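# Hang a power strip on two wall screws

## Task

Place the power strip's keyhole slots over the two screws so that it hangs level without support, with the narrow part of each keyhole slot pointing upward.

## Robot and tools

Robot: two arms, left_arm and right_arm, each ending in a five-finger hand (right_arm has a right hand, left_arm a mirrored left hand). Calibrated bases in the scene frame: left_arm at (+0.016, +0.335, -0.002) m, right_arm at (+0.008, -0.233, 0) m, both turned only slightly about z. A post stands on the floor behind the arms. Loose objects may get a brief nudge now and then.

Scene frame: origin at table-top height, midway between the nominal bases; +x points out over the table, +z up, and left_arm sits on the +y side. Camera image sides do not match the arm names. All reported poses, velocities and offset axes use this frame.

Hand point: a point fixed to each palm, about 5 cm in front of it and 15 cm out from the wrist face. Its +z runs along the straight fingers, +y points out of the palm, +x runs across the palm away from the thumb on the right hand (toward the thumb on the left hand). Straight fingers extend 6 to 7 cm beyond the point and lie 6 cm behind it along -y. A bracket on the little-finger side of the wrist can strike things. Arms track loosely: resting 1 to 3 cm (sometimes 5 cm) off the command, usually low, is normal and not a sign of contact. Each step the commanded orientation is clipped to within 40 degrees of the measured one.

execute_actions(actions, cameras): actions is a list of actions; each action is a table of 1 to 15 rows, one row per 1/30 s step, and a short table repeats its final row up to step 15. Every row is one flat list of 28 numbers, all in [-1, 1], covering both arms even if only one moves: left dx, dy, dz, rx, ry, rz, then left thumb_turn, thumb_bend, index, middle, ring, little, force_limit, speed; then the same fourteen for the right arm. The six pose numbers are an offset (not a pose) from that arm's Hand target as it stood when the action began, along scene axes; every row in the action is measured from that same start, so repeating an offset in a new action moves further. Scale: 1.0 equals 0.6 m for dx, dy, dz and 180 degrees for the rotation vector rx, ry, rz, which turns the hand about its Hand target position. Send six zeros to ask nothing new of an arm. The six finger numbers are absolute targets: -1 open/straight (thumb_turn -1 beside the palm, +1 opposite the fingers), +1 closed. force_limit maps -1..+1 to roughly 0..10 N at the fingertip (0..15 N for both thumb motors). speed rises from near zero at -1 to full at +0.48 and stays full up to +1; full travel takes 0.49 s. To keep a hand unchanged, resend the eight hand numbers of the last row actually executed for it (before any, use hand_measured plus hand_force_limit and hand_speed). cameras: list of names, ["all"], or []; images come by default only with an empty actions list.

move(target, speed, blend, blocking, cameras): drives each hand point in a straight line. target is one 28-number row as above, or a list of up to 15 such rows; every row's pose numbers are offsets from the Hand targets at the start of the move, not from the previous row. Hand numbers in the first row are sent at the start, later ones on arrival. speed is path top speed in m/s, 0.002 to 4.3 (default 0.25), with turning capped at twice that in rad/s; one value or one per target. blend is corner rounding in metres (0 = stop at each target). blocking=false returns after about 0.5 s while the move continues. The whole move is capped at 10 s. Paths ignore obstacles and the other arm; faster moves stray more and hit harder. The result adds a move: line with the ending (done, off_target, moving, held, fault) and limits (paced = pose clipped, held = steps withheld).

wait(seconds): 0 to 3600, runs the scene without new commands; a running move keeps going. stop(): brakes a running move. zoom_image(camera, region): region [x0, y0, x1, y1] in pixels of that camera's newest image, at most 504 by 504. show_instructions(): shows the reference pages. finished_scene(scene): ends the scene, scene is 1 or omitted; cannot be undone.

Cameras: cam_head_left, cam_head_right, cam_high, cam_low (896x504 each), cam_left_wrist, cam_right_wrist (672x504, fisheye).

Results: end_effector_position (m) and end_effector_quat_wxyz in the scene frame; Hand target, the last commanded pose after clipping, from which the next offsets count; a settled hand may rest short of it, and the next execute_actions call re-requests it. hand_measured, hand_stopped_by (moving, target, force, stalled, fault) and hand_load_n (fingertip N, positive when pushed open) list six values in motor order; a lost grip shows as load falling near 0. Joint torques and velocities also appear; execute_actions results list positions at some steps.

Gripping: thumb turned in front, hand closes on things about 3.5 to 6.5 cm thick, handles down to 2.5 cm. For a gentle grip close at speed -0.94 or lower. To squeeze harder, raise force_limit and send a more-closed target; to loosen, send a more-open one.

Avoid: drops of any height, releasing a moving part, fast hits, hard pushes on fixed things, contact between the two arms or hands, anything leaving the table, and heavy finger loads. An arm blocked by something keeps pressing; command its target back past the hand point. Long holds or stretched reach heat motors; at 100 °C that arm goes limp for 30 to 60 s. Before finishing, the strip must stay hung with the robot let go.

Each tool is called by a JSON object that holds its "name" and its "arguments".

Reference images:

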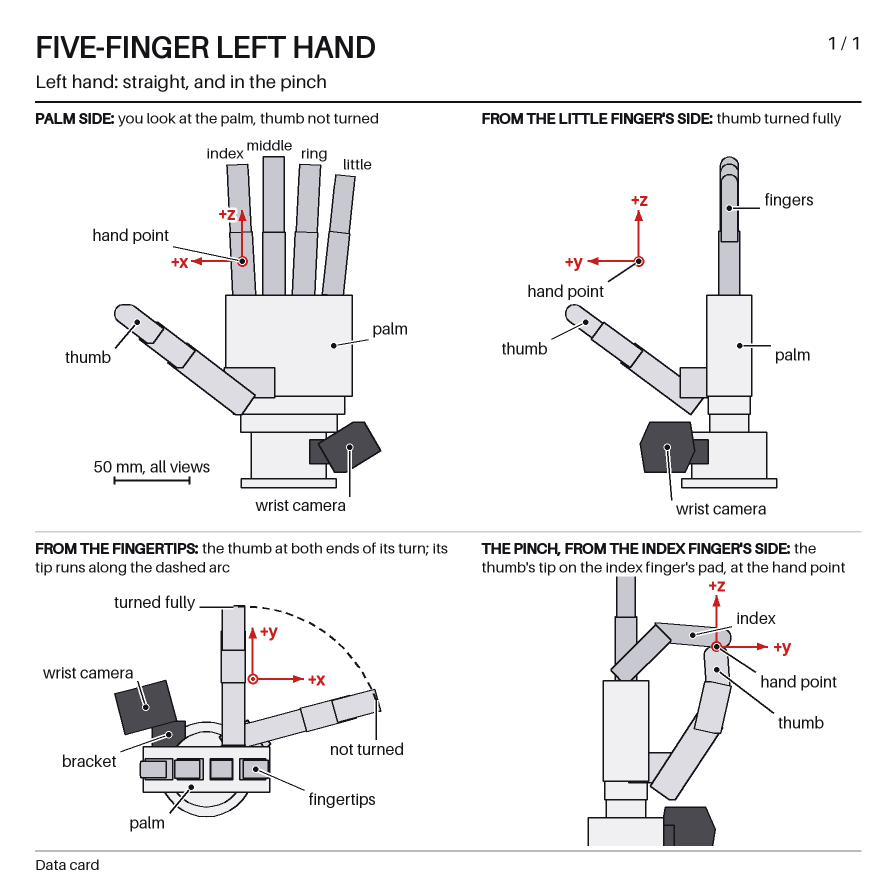

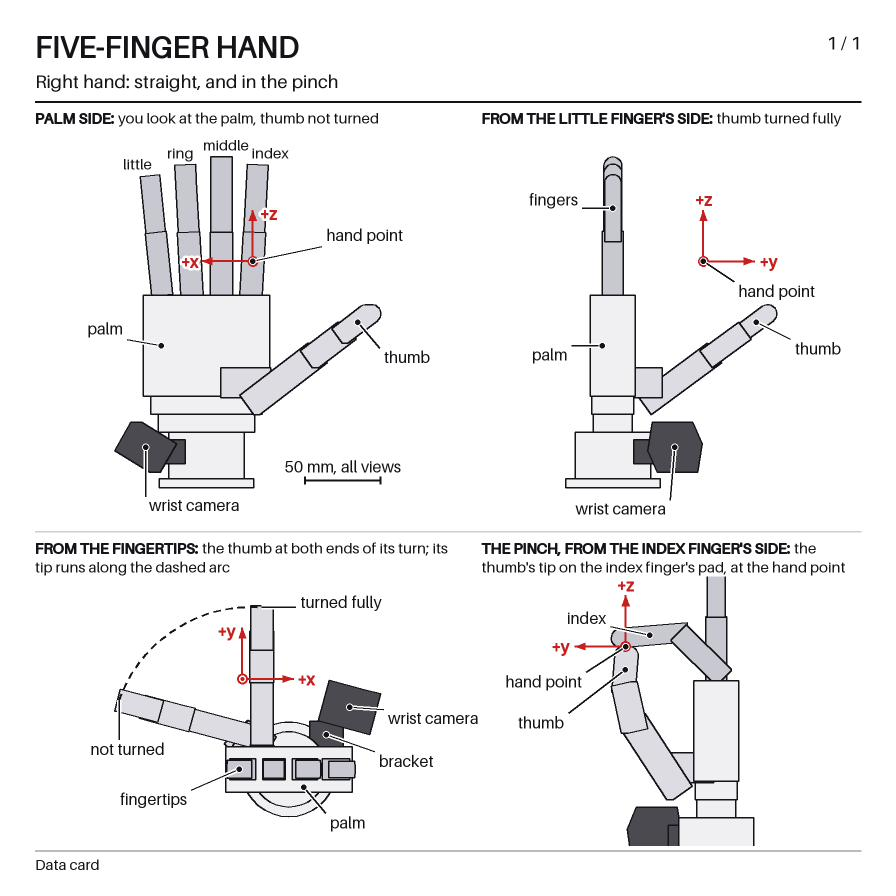

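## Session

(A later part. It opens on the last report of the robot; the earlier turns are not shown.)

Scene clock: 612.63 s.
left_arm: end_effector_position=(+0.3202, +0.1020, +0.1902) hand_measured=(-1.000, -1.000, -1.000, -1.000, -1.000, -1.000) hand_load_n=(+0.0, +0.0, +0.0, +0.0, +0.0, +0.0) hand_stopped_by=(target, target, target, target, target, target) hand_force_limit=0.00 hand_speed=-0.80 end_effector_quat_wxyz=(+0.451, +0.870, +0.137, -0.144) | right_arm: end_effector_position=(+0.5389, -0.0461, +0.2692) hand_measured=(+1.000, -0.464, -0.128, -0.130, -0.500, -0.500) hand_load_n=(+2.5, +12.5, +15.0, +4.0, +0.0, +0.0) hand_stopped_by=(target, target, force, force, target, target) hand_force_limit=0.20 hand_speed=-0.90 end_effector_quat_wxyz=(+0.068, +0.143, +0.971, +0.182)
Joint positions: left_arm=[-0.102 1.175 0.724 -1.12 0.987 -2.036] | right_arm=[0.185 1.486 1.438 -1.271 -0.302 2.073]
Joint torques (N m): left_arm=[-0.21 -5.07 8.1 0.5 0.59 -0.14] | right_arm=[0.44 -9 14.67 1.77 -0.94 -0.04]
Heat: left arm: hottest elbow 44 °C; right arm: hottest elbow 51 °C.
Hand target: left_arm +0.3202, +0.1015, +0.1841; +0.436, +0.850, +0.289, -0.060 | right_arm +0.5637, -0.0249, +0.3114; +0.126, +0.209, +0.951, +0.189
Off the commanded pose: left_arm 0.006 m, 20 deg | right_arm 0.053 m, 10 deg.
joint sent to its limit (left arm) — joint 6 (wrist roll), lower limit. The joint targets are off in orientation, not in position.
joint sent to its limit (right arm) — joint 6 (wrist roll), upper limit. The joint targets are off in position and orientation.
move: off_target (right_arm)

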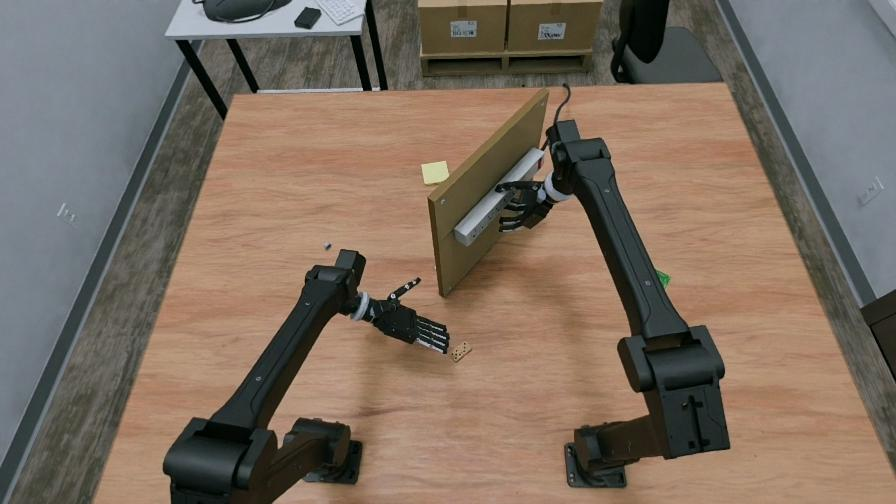

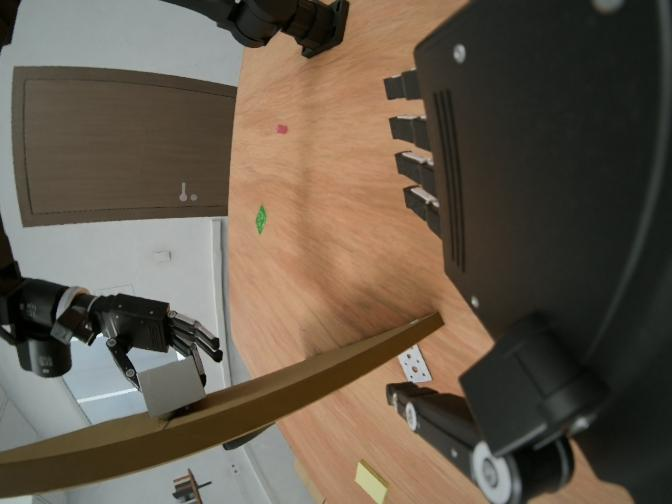

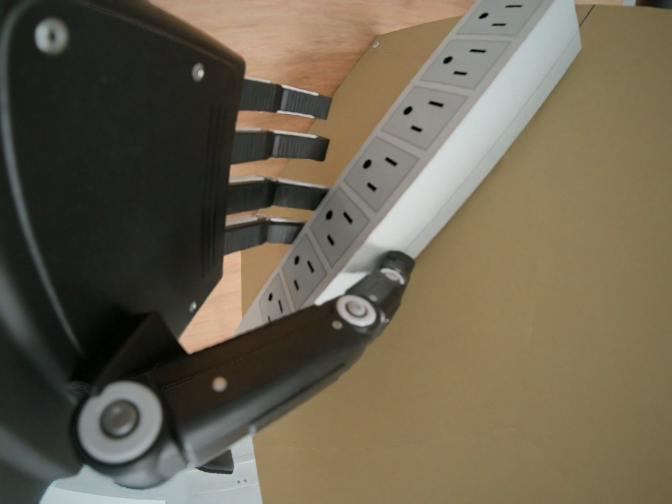

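{"name": "zoom_image", "arguments": {"camera": "cam_left_wrist", "region": [140, 380, 180, 430]}}

{"name": "zoom_image", "arguments": {"camera": "cam_left_wrist", "region": [175, 380, 215, 430]}}

{"name": "zoom_image", "arguments": {"camera": "cam_head_left", "region": [445, 215, 475, 250]}}

{"name": "zoom_image", "arguments": {"camera": "cam_head_left", "region": [515, 135, 550, 170]}}

Scaled by 10.080 from the camera's image (finer frame: 960x720).

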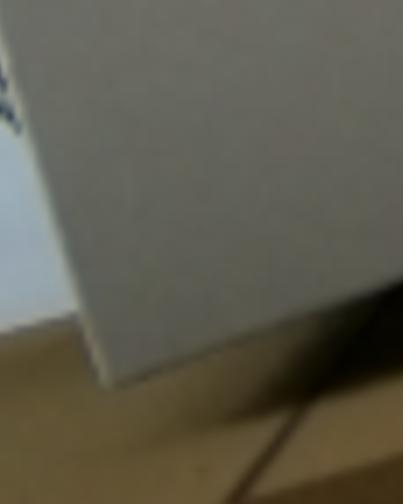

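Scaled by 10.080 from the camera's image (finer frame: 960x720).

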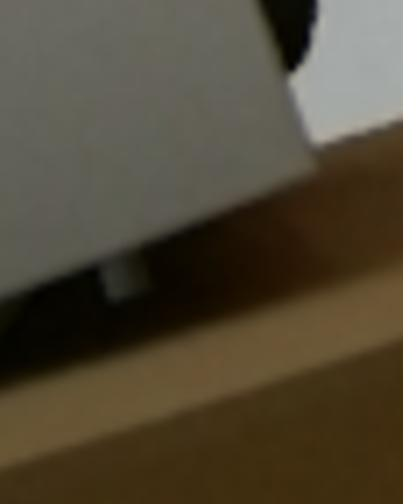

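Scaled by 14.400 from the camera's image (finer frame: 1280x720).

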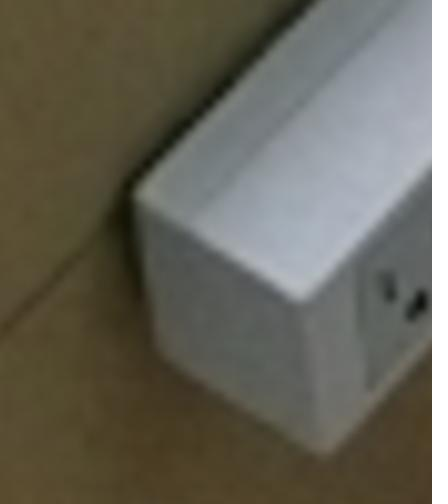

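Scaled by 14.400 from the camera's image (finer frame: 1280x720).

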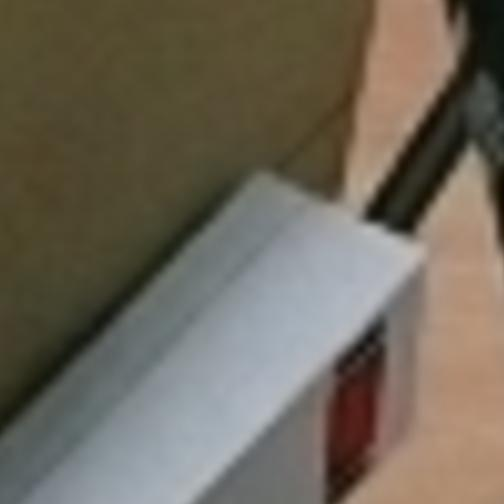

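{"name": "move", "arguments": {"target": [[0,0,0,0,0,0,-1,-1,-1,-1,-1,-1,0,-0.8,-0.0438,-0.0503,0,0.0171,-0.0055,0,1,-0.46,0.05,0.1,-0.5,-0.5,0.2,-0.9],[0,0,0,0,0,0,-1,-1,-1,-1,-1,-1,0,-0.8,-0.0438,-0.0503,-0.075,0.0171,-0.0055,0,1,-0.46,0.05,0.1,-0.5,-0.5,0.2,-0.9],[0,0,0,0,0,0,-1,-1,-1,-1,-1,-1,0,-0.8,-0.0438,-0.0503,-0.0017,0.0171,-0.0055,0,1,-0.46,0.05,0.1,-0.5,-0.5,0.2,-0.9],[0,0,0,0,0,0,-1,-1,-1,-1,-1,-1,0,-0.8,-0.0013,0.0011,-0.0017,0.0171,-0.0055,0,1,-0.46,0.05,0.1,-0.5,-0.5,0.2,-0.9]], "speed": 0.06, "cameras": ["cam_head_left","cam_left_wrist","cam_right_wrist"]}}

{"name": "zoom_image", "arguments": {"camera": "cam_left_wrist", "region": [140, 365, 220, 425]}}

{"name": "zoom_image", "arguments": {"camera": "cam_head_left", "region": [445, 215, 475, 250]}}

{"name": "zoom_image", "arguments": {"camera": "cam_head_left", "region": [515, 135, 550, 170]}}

{"name": "zoom_image", "arguments": {"camera": "cam_right_wrist", "region": [480, 0, 672, 144]}}

Scene clock: 624.43 s.
left_arm: end_effector_position=(+0.3202, +0.1020, +0.1902) hand_measured=(-1.000, -1.000, -1.000, -1.000, -1.000, -1.000) hand_load_n=(+0.0, +0.0, +0.0, +0.0, +0.0, +0.0) hand_stopped_by=(target, target, target, target, target, target) hand_force_limit=0.00 hand_speed=-0.80 end_effector_quat_wxyz=(+0.451, +0.870, +0.137, -0.144) | right_arm: end_effector_position=(+0.5380, -0.0451, +0.2702) hand_measured=(+1.000, -0.464, -0.128, -0.130, -0.500, -0.500) hand_load_n=(+1.0, +12.5, +14.0, +4.5, +0.0, +0.0) hand_stopped_by=(target, target, force, force, target, target) hand_force_limit=0.20 hand_speed=-0.90 end_effector_quat_wxyz=(+0.070, +0.143, +0.965, +0.209)
Joint positions: left_arm=[-0.102 1.175 0.724 -1.12 0.987 -2.036] | right_arm=[0.171 1.473 1.406 -1.231 -0.356 2.073]
Joint torques (N m): left_arm=[-0.26 -4.89 8.02 0.57 0.59 -0.13] | right_arm=[0.5 -8.59 14.61 1.81 -0.92 -0.06]
Heat: left arm: hottest elbow 44 °C; right arm: hottest elbow 52 °C.
Hand target: left_arm +0.3202, +0.1015, +0.1841; +0.436, +0.850, +0.289, -0.060 | right_arm +0.5628, -0.0241, +0.3105; +0.128, +0.211, +0.945, +0.216
Off the commanded pose: left_arm 0.006 m, 20 deg | right_arm 0.052 m, 10 deg.
joint sent to its limit (left arm) — joint 6 (wrist roll), lower limit. The joint targets are off in orientation, not in position.
joint sent to its limit (right arm) — joint 6 (wrist roll), upper limit. The joint targets are off in position and orientation.
move: off_target (right_arm)

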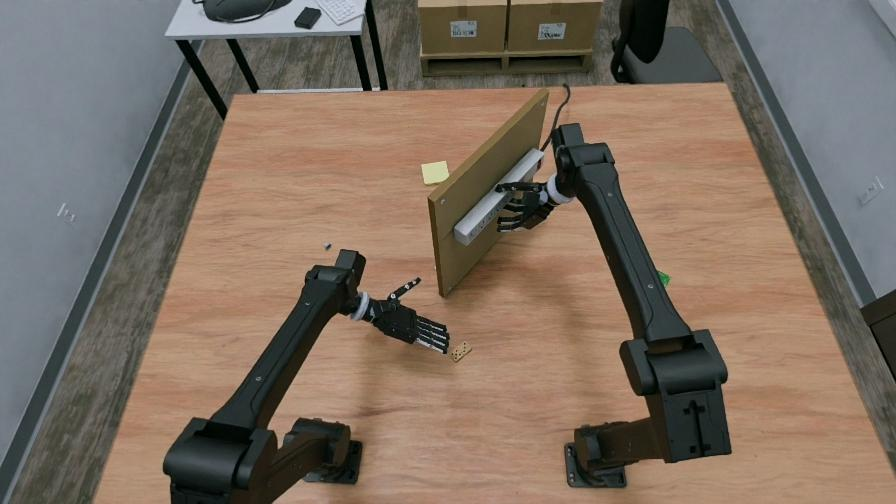

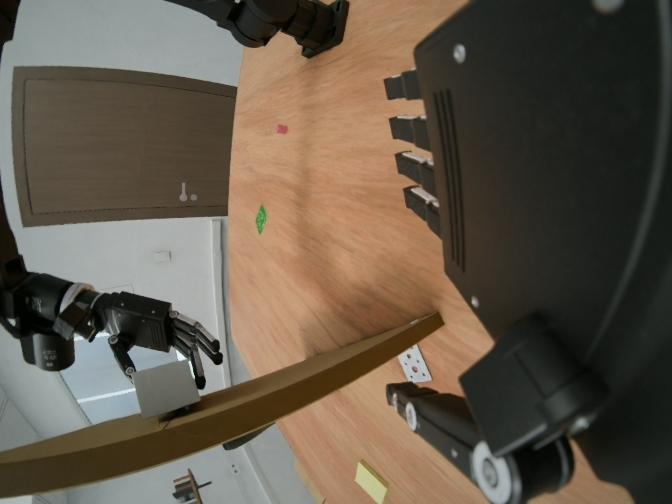

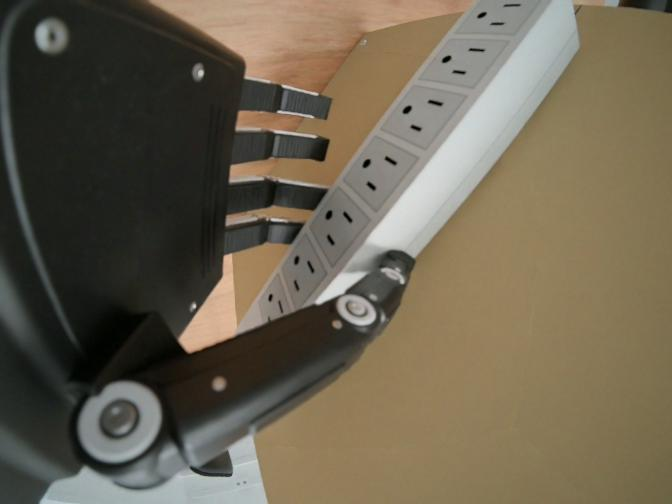

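Scaled by 6.300 from the camera's image (finer frame: 960x720).

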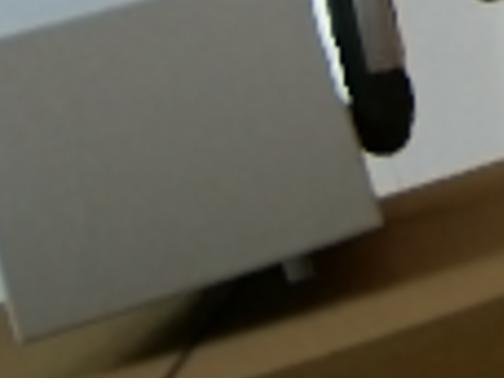

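Scaled by 14.400 from the camera's image (finer frame: 1280x720).

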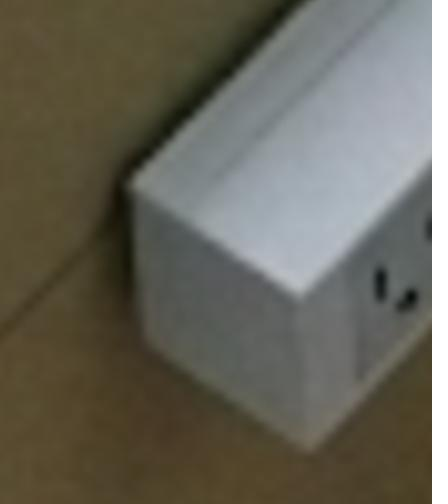

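Scaled by 14.400 from the camera's image (finer frame: 1280x720).

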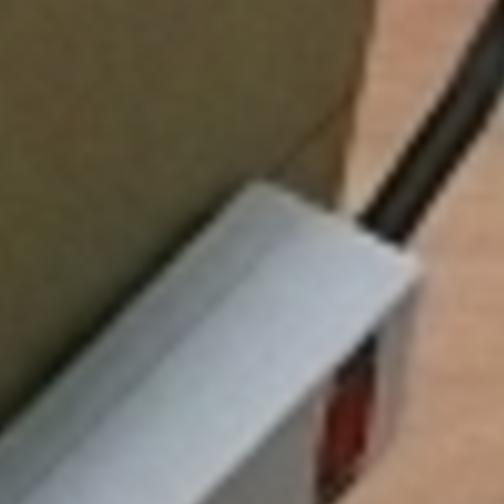

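Scaled by 2.625 from the camera's image (finer frame: 960x720).

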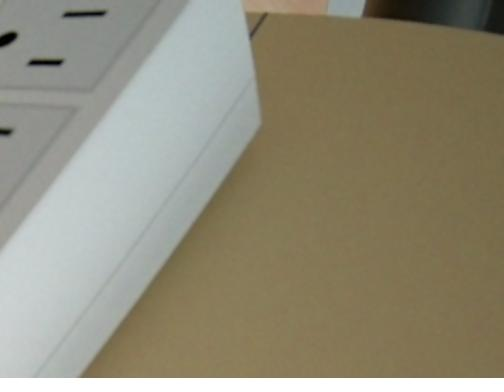

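{"name": "move", "arguments": {"target": [[0,0,0,0,0,0,-1,-1,-1,-1,-1,-1,0,-0.8,-0.0425,-0.0513,0,0.0028,0.0034,0,1,-0.46,0.05,0.1,-0.5,-0.5,0.2,-0.9],[0,0,0,0,0,0,-1,-1,-1,-1,-1,-1,0,-0.8,-0.0425,-0.0513,-0.09,0.0028,0.0034,0,1,-0.46,0.05,0.1,-0.5,-0.5,0.2,-0.9],[0,0,0,0,0,0,-1,-1,-1,-1,-1,-1,0,-0.8,-0.0425,-0.0513,-0.02,0.0028,0.0034,0,1,-0.46,0.05,0.1,-0.5,-0.5,0.2,-0.9],[0,0,0,0,0,0,-1,-1,-1,-1,-1,-1,0,-0.8,-0.0032,-0.0038,-0.02,0.0028,0.0034,0,1,-0.46,0.05,0.1,-0.5,-0.5,0.2,-0.9]], "speed": 0.06, "cameras": ["cam_head_left","cam_left_wrist"]}}

{"name": "zoom_image", "arguments": {"camera": "cam_left_wrist", "region": [140, 365, 220, 425]}}

Scene clock: 633.23 s.
left_arm: end_effector_position=(+0.3202, +0.1020, +0.1902) hand_measured=(-1.000, -1.000, -1.000, -1.000, -1.000, -1.000) hand_load_n=(+0.0, +0.0, +0.0, +0.5, +0.0, +0.0) hand_stopped_by=(target, target, target, target, target, target) hand_force_limit=0.00 hand_speed=-0.80 end_effector_quat_wxyz=(+0.451, +0.870, +0.137, -0.144) | right_arm: end_effector_position=(+0.5369, -0.0450, +0.2598) hand_measured=(+1.000, -0.464, -0.128, -0.130, -0.500, -0.500) hand_load_n=(+0.0, +11.5, +14.0, +5.0, +0.0, +0.5) hand_stopped_by=(target, target, force, force, target, target) hand_force_limit=0.20 hand_speed=-0.90 end_effector_quat_wxyz=(+0.066, +0.144, +0.964, +0.214)
Joint positions: left_arm=[-0.102 1.175 0.724 -1.12 0.987 -2.036] | right_arm=[0.168 1.475 1.38 -1.207 -0.367 2.073]
Joint torques (N m): left_arm=[-0.26 -5.01 8.02 0.57 0.59 -0.12] | right_arm=[0.32 -8.76 14.41 1.57 -0.87 -0.05]
Heat: left arm: hottest elbow 44 °C; right arm: hottest elbow 52 °C.
Hand target: left_arm +0.3202, +0.1015, +0.1841; +0.436, +0.850, +0.289, -0.060 | right_arm +0.5608, -0.0265, +0.2982; +0.122, +0.212, +0.944, +0.219
Off the commanded pose: left_arm 0.006 m, 20 deg | right_arm 0.049 m, 10 deg.
joint sent to its limit (left arm) — joint 6 (wrist roll), lower limit. The joint targets are off in orientation, not in position.
joint sent to its limit (right arm) — joint 6 (wrist roll), upper limit. The joint targets are off in position and orientation.
move: off_target (right_arm)

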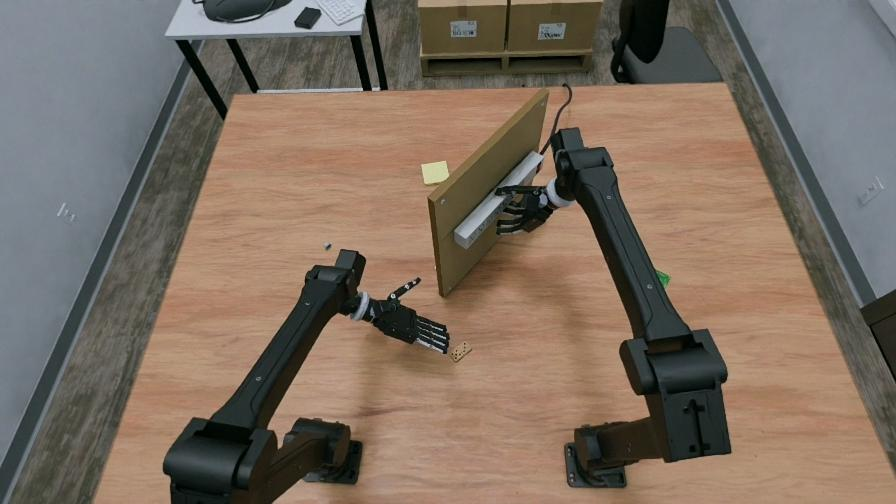

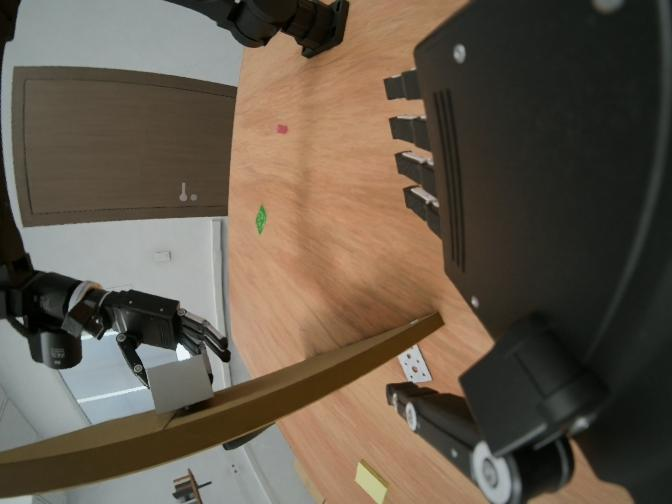

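Scaled by 6.300 from the camera's image (finer frame: 960x720).

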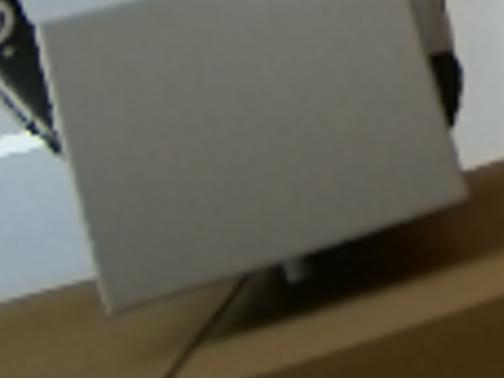

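{"name": "move", "arguments": {"target": [0,0,0,0,0,0,-1,-1,-1,-1,-1,-1,0,-0.8,0,0,0.006,0,0,0,1,-0.46,0.05,0.1,-0.5,-0.5,0.2,-0.9], "speed": 0.03}}

{"name": "move", "arguments": {"target": [0,0,0,0,0,0,-1,-1,-1,-1,-1,-1,0,-0.8,0,0,0.004,0,0,0,1,-0.46,0.05,0.1,-0.5,-0.5,0.2,-0.9], "speed": 0.03}}

Scene clock: 637.10 s.
left_arm: end_effector_position=(+0.3202, +0.1020, +0.1902) hand_measured=(-1.000, -1.000, -1.000, -1.000, -1.000, -1.000) hand_load_n=(+0.0, +0.0, +0.0, +0.0, +0.0, +0.0) hand_stopped_by=(target, target, target, target, target, target) hand_force_limit=0.00 hand_speed=-0.80 end_effector_quat_wxyz=(+0.451, +0.870, +0.137, -0.144) | right_arm: end_effector_position=(+0.5369, -0.0451, +0.2603) hand_measured=(+1.000, -0.464, -0.128, -0.130, -0.500, -0.500) hand_load_n=(+0.0, +11.5, +13.5, +5.5, +0.0, +0.0) hand_stopped_by=(target, target, force, force, target, target) hand_force_limit=0.20 hand_speed=-0.90 end_effector_quat_wxyz=(+0.064, +0.145, +0.964, +0.213)
Joint positions: left_arm=[-0.102 1.175 0.724 -1.12 0.987 -2.036] | right_arm=[0.168 1.477 1.385 -1.215 -0.367 2.073]
Joint torques (N m): left_arm=[-0.44 -5.01 7.99 0.57 0.61 -0.13] | right_arm=[0.32 -9 14.58 1.54 -0.91 -0.05]
Heat: left arm: hottest elbow 44 °C; right arm: hottest elbow 52 °C.
Hand target: left_arm +0.3202, +0.1015, +0.1841; +0.436, +0.850, +0.289, -0.060 | right_arm +0.5608, -0.0265, +0.3019; +0.122, +0.212, +0.944, +0.219
Off the commanded pose: left_arm 0.006 m, 20 deg | right_arm 0.051 m, 10 deg.
joint sent to its limit (left arm) — joint 6 (wrist roll), lower limit. The joint targets are off in orientation, not in position.
joint sent to its limit (right arm) — joint 6 (wrist roll), upper limit. The joint targets are off in position and orientation.
move: off_target (right_arm)

Scene clock: 640.37 s.
left_arm: end_effector_position=(+0.3202, +0.1020, +0.1902) hand_measured=(-1.000, -1.000, -1.000, -1.000, -1.000, -1.000) hand_load_n=(+0.0, +0.0, +0.0, +0.0, +0.0, +0.0) hand_stopped_by=(target, target, target, target, target, target) hand_force_limit=0.00 hand_speed=-0.80 end_effector_quat_wxyz=(+0.451, +0.870, +0.137, -0.144) | right_arm: end_effector_position=(+0.5368, -0.0449, +0.2612) hand_measured=(+1.000, -0.464, -0.128, -0.130, -0.500, -0.500) hand_load_n=(+0.0, +11.5, +14.0, +5.5, +0.0, +0.0) hand_stopped_by=(target, target, force, force, target, target) hand_force_limit=0.20 hand_speed=-0.90 end_effector_quat_wxyz=(+0.063, +0.145, +0.964, +0.213)
Joint positions: left_arm=[-0.102 1.175 0.724 -1.12 0.987 -2.036] | right_arm=[0.168 1.478 1.39 -1.221 -0.367 2.073]
Joint torques (N m): left_arm=[-0.32 -5.13 8.02 0.55 0.59 -0.12] | right_arm=[0.26 -9.17 14.64 1.52 -0.94 -0.04]
Heat: left arm: hottest elbow 44 °C; right arm: hottest elbow 53 °C.
Hand target: left_arm +0.3202, +0.1015, +0.1841; +0.436, +0.850, +0.289, -0.060 | right_arm +0.5608, -0.0263, +0.3045; +0.122, +0.212, +0.944, +0.219
Off the commanded pose: left_arm 0.006 m, 20 deg | right_arm 0.053 m, 11 deg.
joint sent to its limit (left arm) — joint 6 (wrist roll), lower limit. The joint targets are off in orientation, not in position.
joint sent to its limit (right arm) — joint 6 (wrist roll), upper limit. The joint targets are off in position and orientation.
move: off_target (right_arm)

{"name": "move", "arguments": {"target": [0,0,0,0,0,0,-1,-1,-1,-1,-1,-1,0,-0.8,0,0,0.012,0,0,0,1,-0.46,0.05,0.1,-0.5,-0.5,0.2,-0.9], "speed": 0.03}}

{"name": "move", "arguments": {"target": [0,0,0,0,0,0,-1,-1,-1,-1,-1,-1,0,-0.8,0,0,0.006,0,0,0,1,-0.46,0.05,0.1,-0.5,-0.5,0.2,-0.9], "speed": 0.03, "cameras": ["cam_left_wrist","cam_head_left"]}}

{"name": "zoom_image", "arguments": {"camera": "cam_left_wrist", "region": [140, 365, 220, 425]}}

Scene clock: 644.17 s.
left_arm: end_effector_position=(+0.3202, +0.1020, +0.1902) hand_measured=(-1.000, -1.000, -1.000, -1.000, -1.000, -1.000) hand_load_n=(+0.0, +0.0, +0.0, +0.0, +0.0, +0.0) hand_stopped_by=(target, target, target, target, target, target) hand_force_limit=0.00 hand_speed=-0.80 end_effector_quat_wxyz=(+0.451, +0.870, +0.137, -0.144) | right_arm: end_effector_position=(+0.5366, -0.0449, +0.2633) hand_measured=(+1.000, -0.464, -0.128, -0.130, -0.500, -0.500) hand_load_n=(+2.0, +12.0, +15.0, +5.0, +0.0, +0.0) hand_stopped_by=(target, target, force, force, target, target) hand_force_limit=0.20 hand_speed=-0.90 end_effector_quat_wxyz=(+0.058, +0.146, +0.965, +0.211)
Joint positions: left_arm=[-0.102 1.175 0.724 -1.12 0.987 -2.036] | right_arm=[0.168 1.483 1.403 -1.24 -0.367 2.073]
Joint torques (N m): left_arm=[-0.44 -5.01 8.08 0.51 0.6 -0.13] | right_arm=[0.21 -9.76 14.94 1.57 -0.98 -0.05]
Heat: left arm: hottest elbow 44 °C; right arm: hottest elbow 53 °C.
Hand target: left_arm +0.3202, +0.1015, +0.1841; +0.436, +0.850, +0.289, -0.060 | right_arm +0.5609, -0.0265, +0.3116; +0.122, +0.212, +0.944, +0.219
Off the commanded pose: left_arm 0.006 m, 20 deg | right_arm 0.057 m, 11 deg.
joint sent to its limit (left arm) — joint 6 (wrist roll), lower limit. The joint targets are off in orientation, not in position.
joint sent to its limit (right arm) — joint 6 (wrist roll), upper limit. The joint targets are off in position and orientation.
move: off_target (right_arm)

Scene clock: 647.43 s.
left_arm: end_effector_position=(+0.3202, +0.1020, +0.1902) hand_measured=(-1.000, -1.000, -1.000, -1.000, -1.000, -1.000) hand_load_n=(+0.0, +0.0, +0.0, +0.0, +0.0, +0.0) hand_stopped_by=(target, target, target, target, target, target) hand_force_limit=0.00 hand_speed=-0.80 end_effector_quat_wxyz=(+0.451, +0.870, +0.137, -0.144) | right_arm: end_effector_position=(+0.5365, -0.0447, +0.2644) hand_measured=(+1.000, -0.464, -0.128, -0.130, -0.500, -0.500) hand_load_n=(+3.5, +12.0, +16.0, +4.5, +0.0, +0.0) hand_stopped_by=(target, target, force, force, target, target) hand_force_limit=0.20 hand_speed=-0.90 end_effector_quat_wxyz=(+0.056, +0.146, +0.965, +0.210)
Joint positions: left_arm=[-0.102 1.175 0.724 -1.12 0.987 -2.036] | right_arm=[0.169 1.485 1.41 -1.249 -0.367 2.073]
Joint torques (N m): left_arm=[-0.38 -4.95 8.01 0.46 0.6 -0.11] | right_arm=[0.38 -9.99 15.06 1.47 -1 -0.04]
Heat: left arm: hottest elbow 44 °C; right arm: hottest elbow 53 °C.
Hand target: left_arm +0.3202, +0.1015, +0.1841; +0.436, +0.850, +0.289, -0.060 | right_arm +0.5608, -0.0264, +0.3152; +0.122, +0.212, +0.944, +0.219
Off the commanded pose: left_arm 0.006 m, 20 deg | right_arm 0.059 m, 11 deg.
joint sent to its limit (left arm) — joint 6 (wrist roll), lower limit. The joint targets are off in orientation, not in position.
joint sent to its limit (right arm) — joint 6 (wrist roll), upper limit. The joint targets are off in position and orientation.
move: off_target (right_arm)
Images, in order (width x height): cam_head_left 896x504, cam_left_wrist 672x504.

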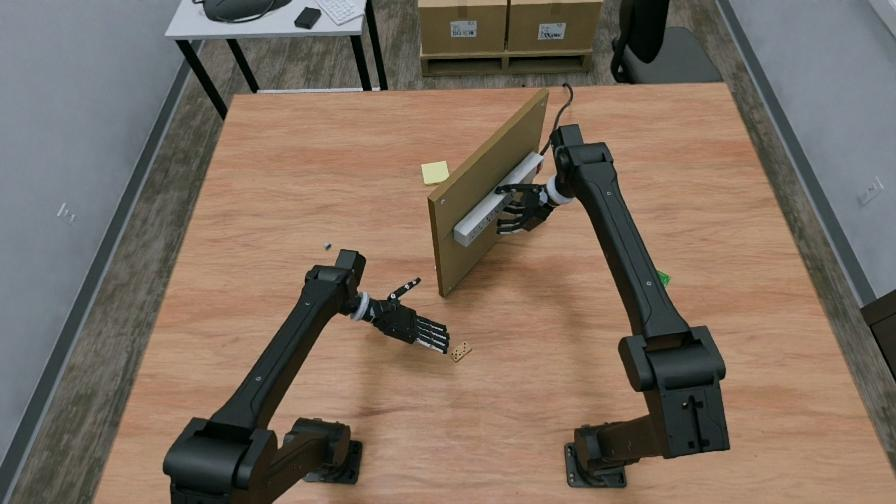

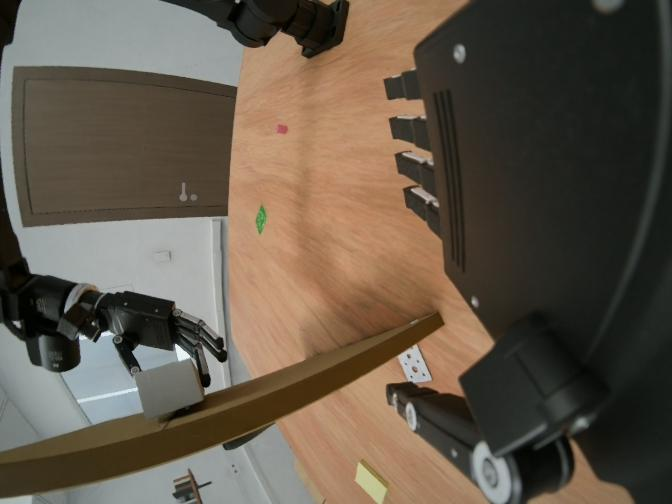

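Scaled by 6.300 from the camera's image (finer frame: 960x720).

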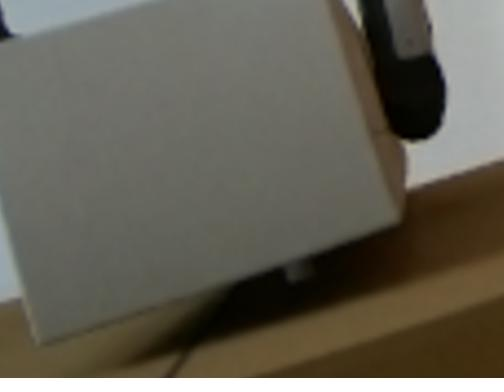

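{"name": "move", "arguments": {"target": [[0,0,0,0,0,0,-1,-1,-1,-1,-1,-1,0,-0.8,-0.0425,-0.0513,0,0,0,0,1,-0.46,0.05,0.1,-0.5,-0.5,0.2,-0.9],[0,0,0,0,0,0,-1,-1,-1,-1,-1,-1,0,-0.8,-0.0425,-0.0513,-0.10,0,0,0,1,-0.46,0.05,0.1,-0.5,-0.5,0.2,-0.9],[0,0,0,0,0,0,-1,-1,-1,-1,-1,-1,0,-0.8,-0.0425,-0.0513,-0.0175,0,0,0,1,-0.46,0.05,0.1,-0.5,-0.5,0.2,-0.9],[0,0,0,0,0,0,-1,-1,-1,-1,-1,-1,0,-0.8,-0.0085,-0.0103,-0.0175,0,0,0,1,-0.46,0.05,0.1,-0.5,-0.5,0.2,-0.9]], "speed": 0.06, "cameras": ["cam_head_left","cam_left_wrist"]}}

{"name": "zoom_image", "arguments": {"camera": "cam_left_wrist", "region": [140, 365, 220, 425]}}

{"name": "zoom_image", "arguments": {"camera": "cam_head_left", "region": [445, 215, 475, 250]}}

{"name": "zoom_image", "arguments": {"camera": "cam_head_left", "region": [515, 135, 550, 170]}}

Scene clock: 654.90 s.
left_arm: end_effector_position=(+0.3202, +0.1020, +0.1902) hand_measured=(-1.000, -1.000, -1.000, -1.000, -1.000, -1.000) hand_load_n=(+0.0, +0.0, +0.0, +0.0, +0.0, +0.0) hand_stopped_by=(target, target, target, target, target, target) hand_force_limit=0.00 hand_speed=-0.80 end_effector_quat_wxyz=(+0.451, +0.870, +0.137, -0.144) | right_arm: end_effector_position=(+0.5351, -0.0484, +0.2648) hand_measured=(+1.000, -0.464, -0.128, -0.130, -0.500, -0.500) hand_load_n=(+2.0, +12.0, +14.5, +4.5, +0.0, +0.0) hand_stopped_by=(target, target, force, force, target, target) hand_force_limit=0.20 hand_speed=-0.90 end_effector_quat_wxyz=(+0.069, +0.147, +0.963, +0.214)
Joint positions: left_arm=[-0.102 1.175 0.724 -1.12 0.987 -2.036] | right_arm=[0.162 1.464 1.38 -1.214 -0.368 2.073]
Joint torques (N m): left_arm=[-0.32 -5.19 8.02 0.55 0.6 -0.13] | right_arm=[0.15 -9.05 14.15 1.22 -0.85 -0.06]
Heat: left arm: hottest elbow 44 °C; right arm: hottest elbow 54 °C.
Hand target: left_arm +0.3202, +0.1015, +0.1841; +0.436, +0.850, +0.289, -0.060 | right_arm +0.5557, -0.0326, +0.3048; +0.122, +0.212, +0.944, +0.219
Off the commanded pose: left_arm 0.006 m, 20 deg | right_arm 0.048 m, 10 deg.
joint sent to its limit (left arm) — joint 6 (wrist roll), lower limit. The joint targets are off in orientation, not in position.
joint sent to its limit (right arm) — joint 6 (wrist roll), upper limit. The joint targets are off in position and orientation.
move: off_target (right_arm)

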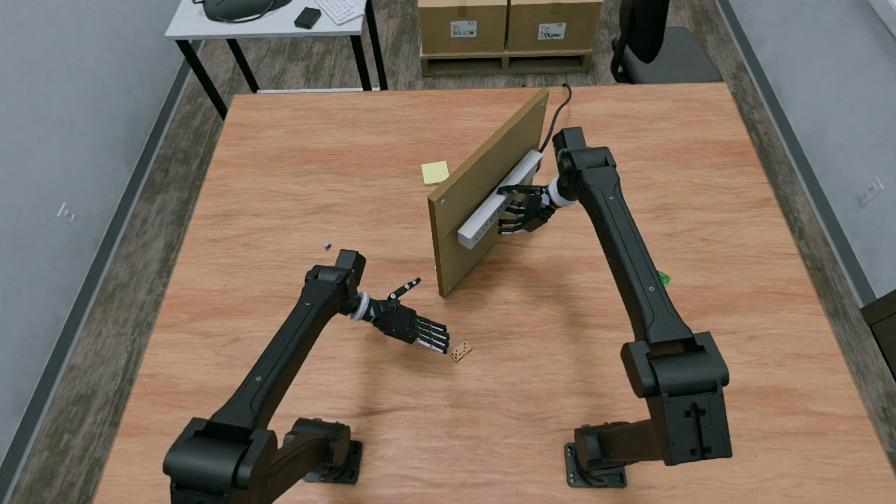

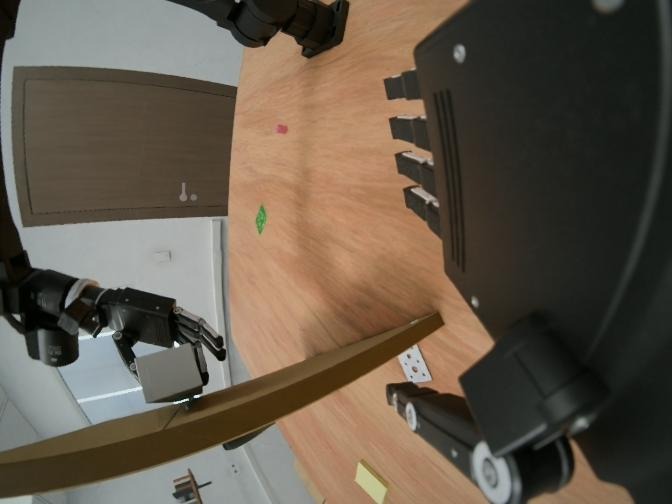

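Scaled by 6.300 from the camera's image (finer frame: 960x720).

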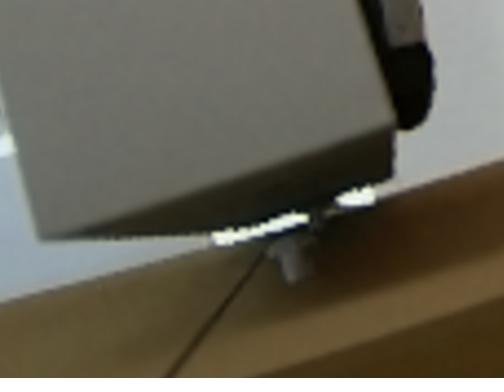

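Scaled by 14.400 from the camera's image (finer frame: 1280x720).

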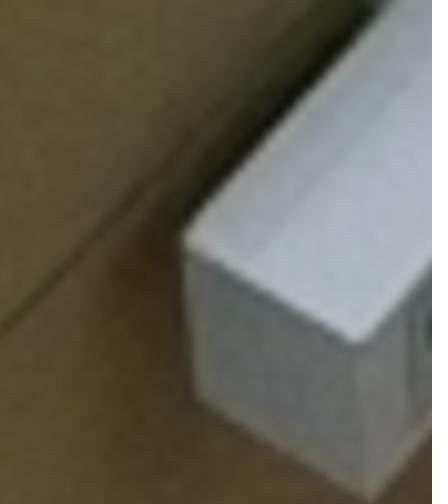

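Scaled by 14.400 from the camera's image (finer frame: 1280x720).

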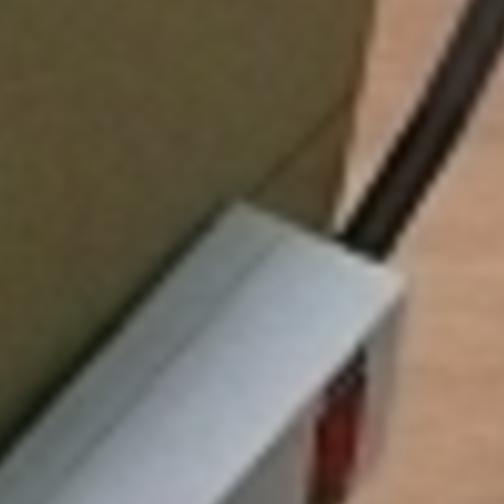

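{"name": "move", "arguments": {"target": [[0,0,0,0,0,0,-1,-1,-1,-1,-1,-1,0,-0.8,-0.0308,-0.0393,0,0,0,0,1,-0.46,0.05,0.1,-0.5,-0.5,0.2,-0.9],[0,0,0,0,0,0,-1,-1,-1,-1,-1,-1,0,-0.8,-0.0308,-0.0393,-0.08,0,0,0,1,-0.46,0.05,0.1,-0.5,-0.5,0.2,-0.9],[0,0,0,0,0,0,-1,-1,-1,-1,-1,-1,0,-0.8,-0.0308,-0.0393,0.0047,0,0,0,1,-0.46,0.05,0.1,-0.5,-0.5,0.2,-0.9],[0,0,0,0,0,0,-1,-1,-1,-1,-1,-1,0,-0.8,0.0117,0.012,0.0047,0,0,0,1,-0.46,0.05,0.1,-0.5,-0.5,0.2,-0.9]], "speed": 0.06, "cameras": ["cam_head_left","cam_left_wrist"]}}

{"name": "zoom_image", "arguments": {"camera": "cam_left_wrist", "region": [140, 365, 220, 425]}}

{"name": "zoom_image", "arguments": {"camera": "cam_head_left", "region": [445, 215, 475, 250]}}

{"name": "zoom_image", "arguments": {"camera": "cam_head_left", "region": [515, 135, 550, 170]}}

Scene clock: 663.20 s.
left_arm: end_effector_position=(+0.3202, +0.1020, +0.1902) hand_measured=(-1.000, -1.000, -1.000, -1.000, -1.000, -1.000) hand_load_n=(+0.0, +0.0, +0.0, +0.0, +0.0, +0.0) hand_stopped_by=(target, target, target, target, target, target) hand_force_limit=0.00 hand_speed=-0.80 end_effector_quat_wxyz=(+0.451, +0.870, +0.137, -0.144) | right_arm: end_effector_position=(+0.5385, -0.0453, +0.2678) hand_measured=(+1.000, -0.464, -0.128, -0.130, -0.500, -0.500) hand_load_n=(+1.0, +12.0, +14.0, +4.5, +0.0, +0.0) hand_stopped_by=(target, target, force, force, target, target) hand_force_limit=0.20 hand_speed=-0.90 end_effector_quat_wxyz=(+0.065, +0.145, +0.964, +0.213)
Joint positions: left_arm=[-0.102 1.175 0.724 -1.12 0.987 -2.036] | right_arm=[0.167 1.479 1.407 -1.234 -0.367 2.073]
Joint torques (N m): left_arm=[-0.32 -5.07 8.08 0.57 0.61 -0.15] | right_arm=[0.62 -8.76 14.52 1.7 -0.93 -0.05]
Heat: left arm: hottest elbow 44 °C; right arm: hottest elbow 54 °C.
Hand target: left_arm +0.3202, +0.1015, +0.1841; +0.436, +0.850, +0.289, -0.060 | right_arm +0.5628, -0.0255, +0.3073; +0.122, +0.212, +0.944, +0.219
Off the commanded pose: left_arm 0.006 m, 20 deg | right_arm 0.051 m, 10 deg.
joint sent to its limit (left arm) — joint 6 (wrist roll), lower limit. The joint targets are off in orientation, not in position.
joint sent to its limit (right arm) — joint 6 (wrist roll), upper limit. The joint targets are off in position and orientation.
move: off_target (right_arm)

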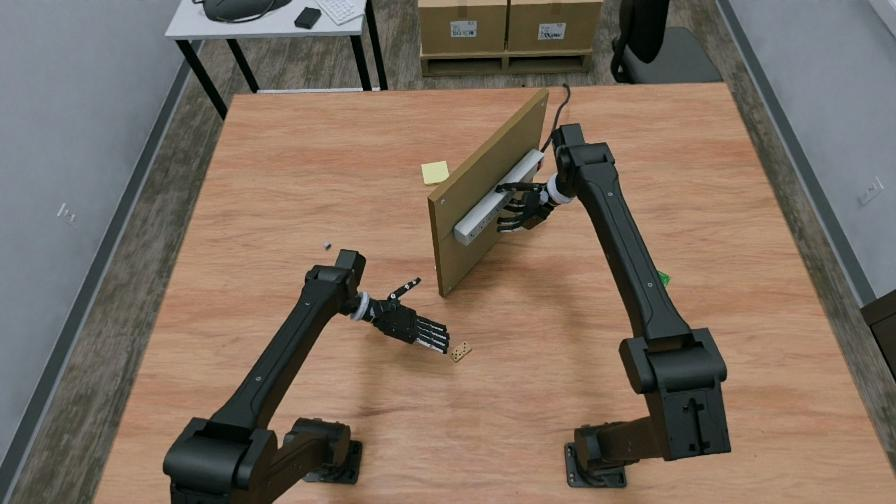

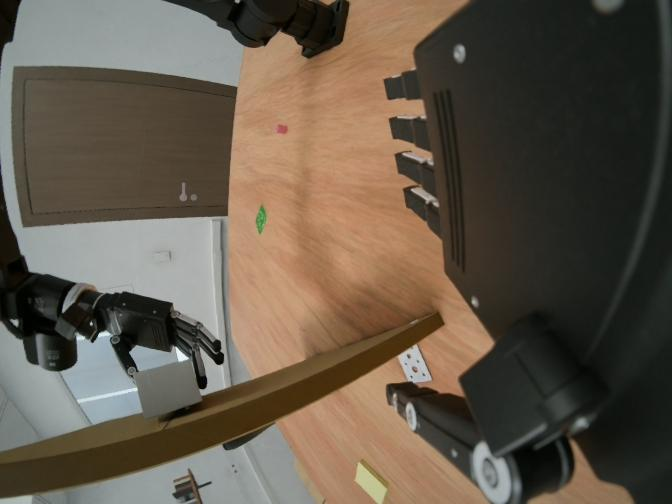

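Scaled by 6.300 from the camera's image (finer frame: 960x720).

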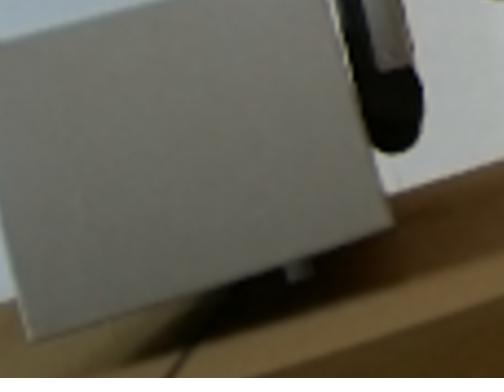

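Scaled by 14.400 from the camera's image (finer frame: 1280x720).

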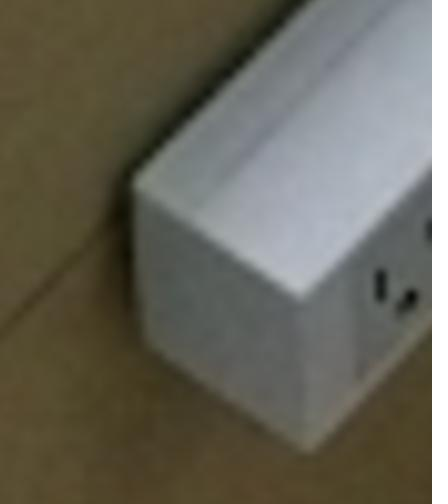

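Scaled by 14.400 from the camera's image (finer frame: 1280x720).

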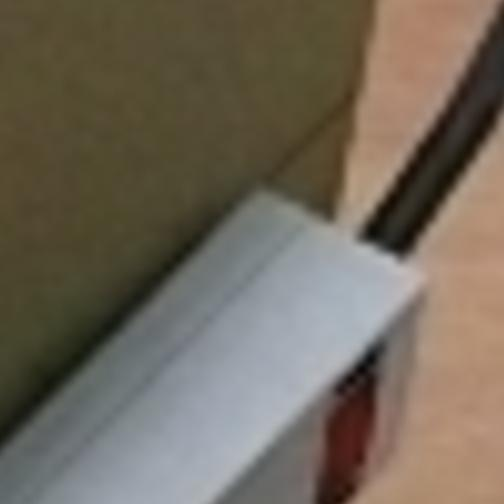

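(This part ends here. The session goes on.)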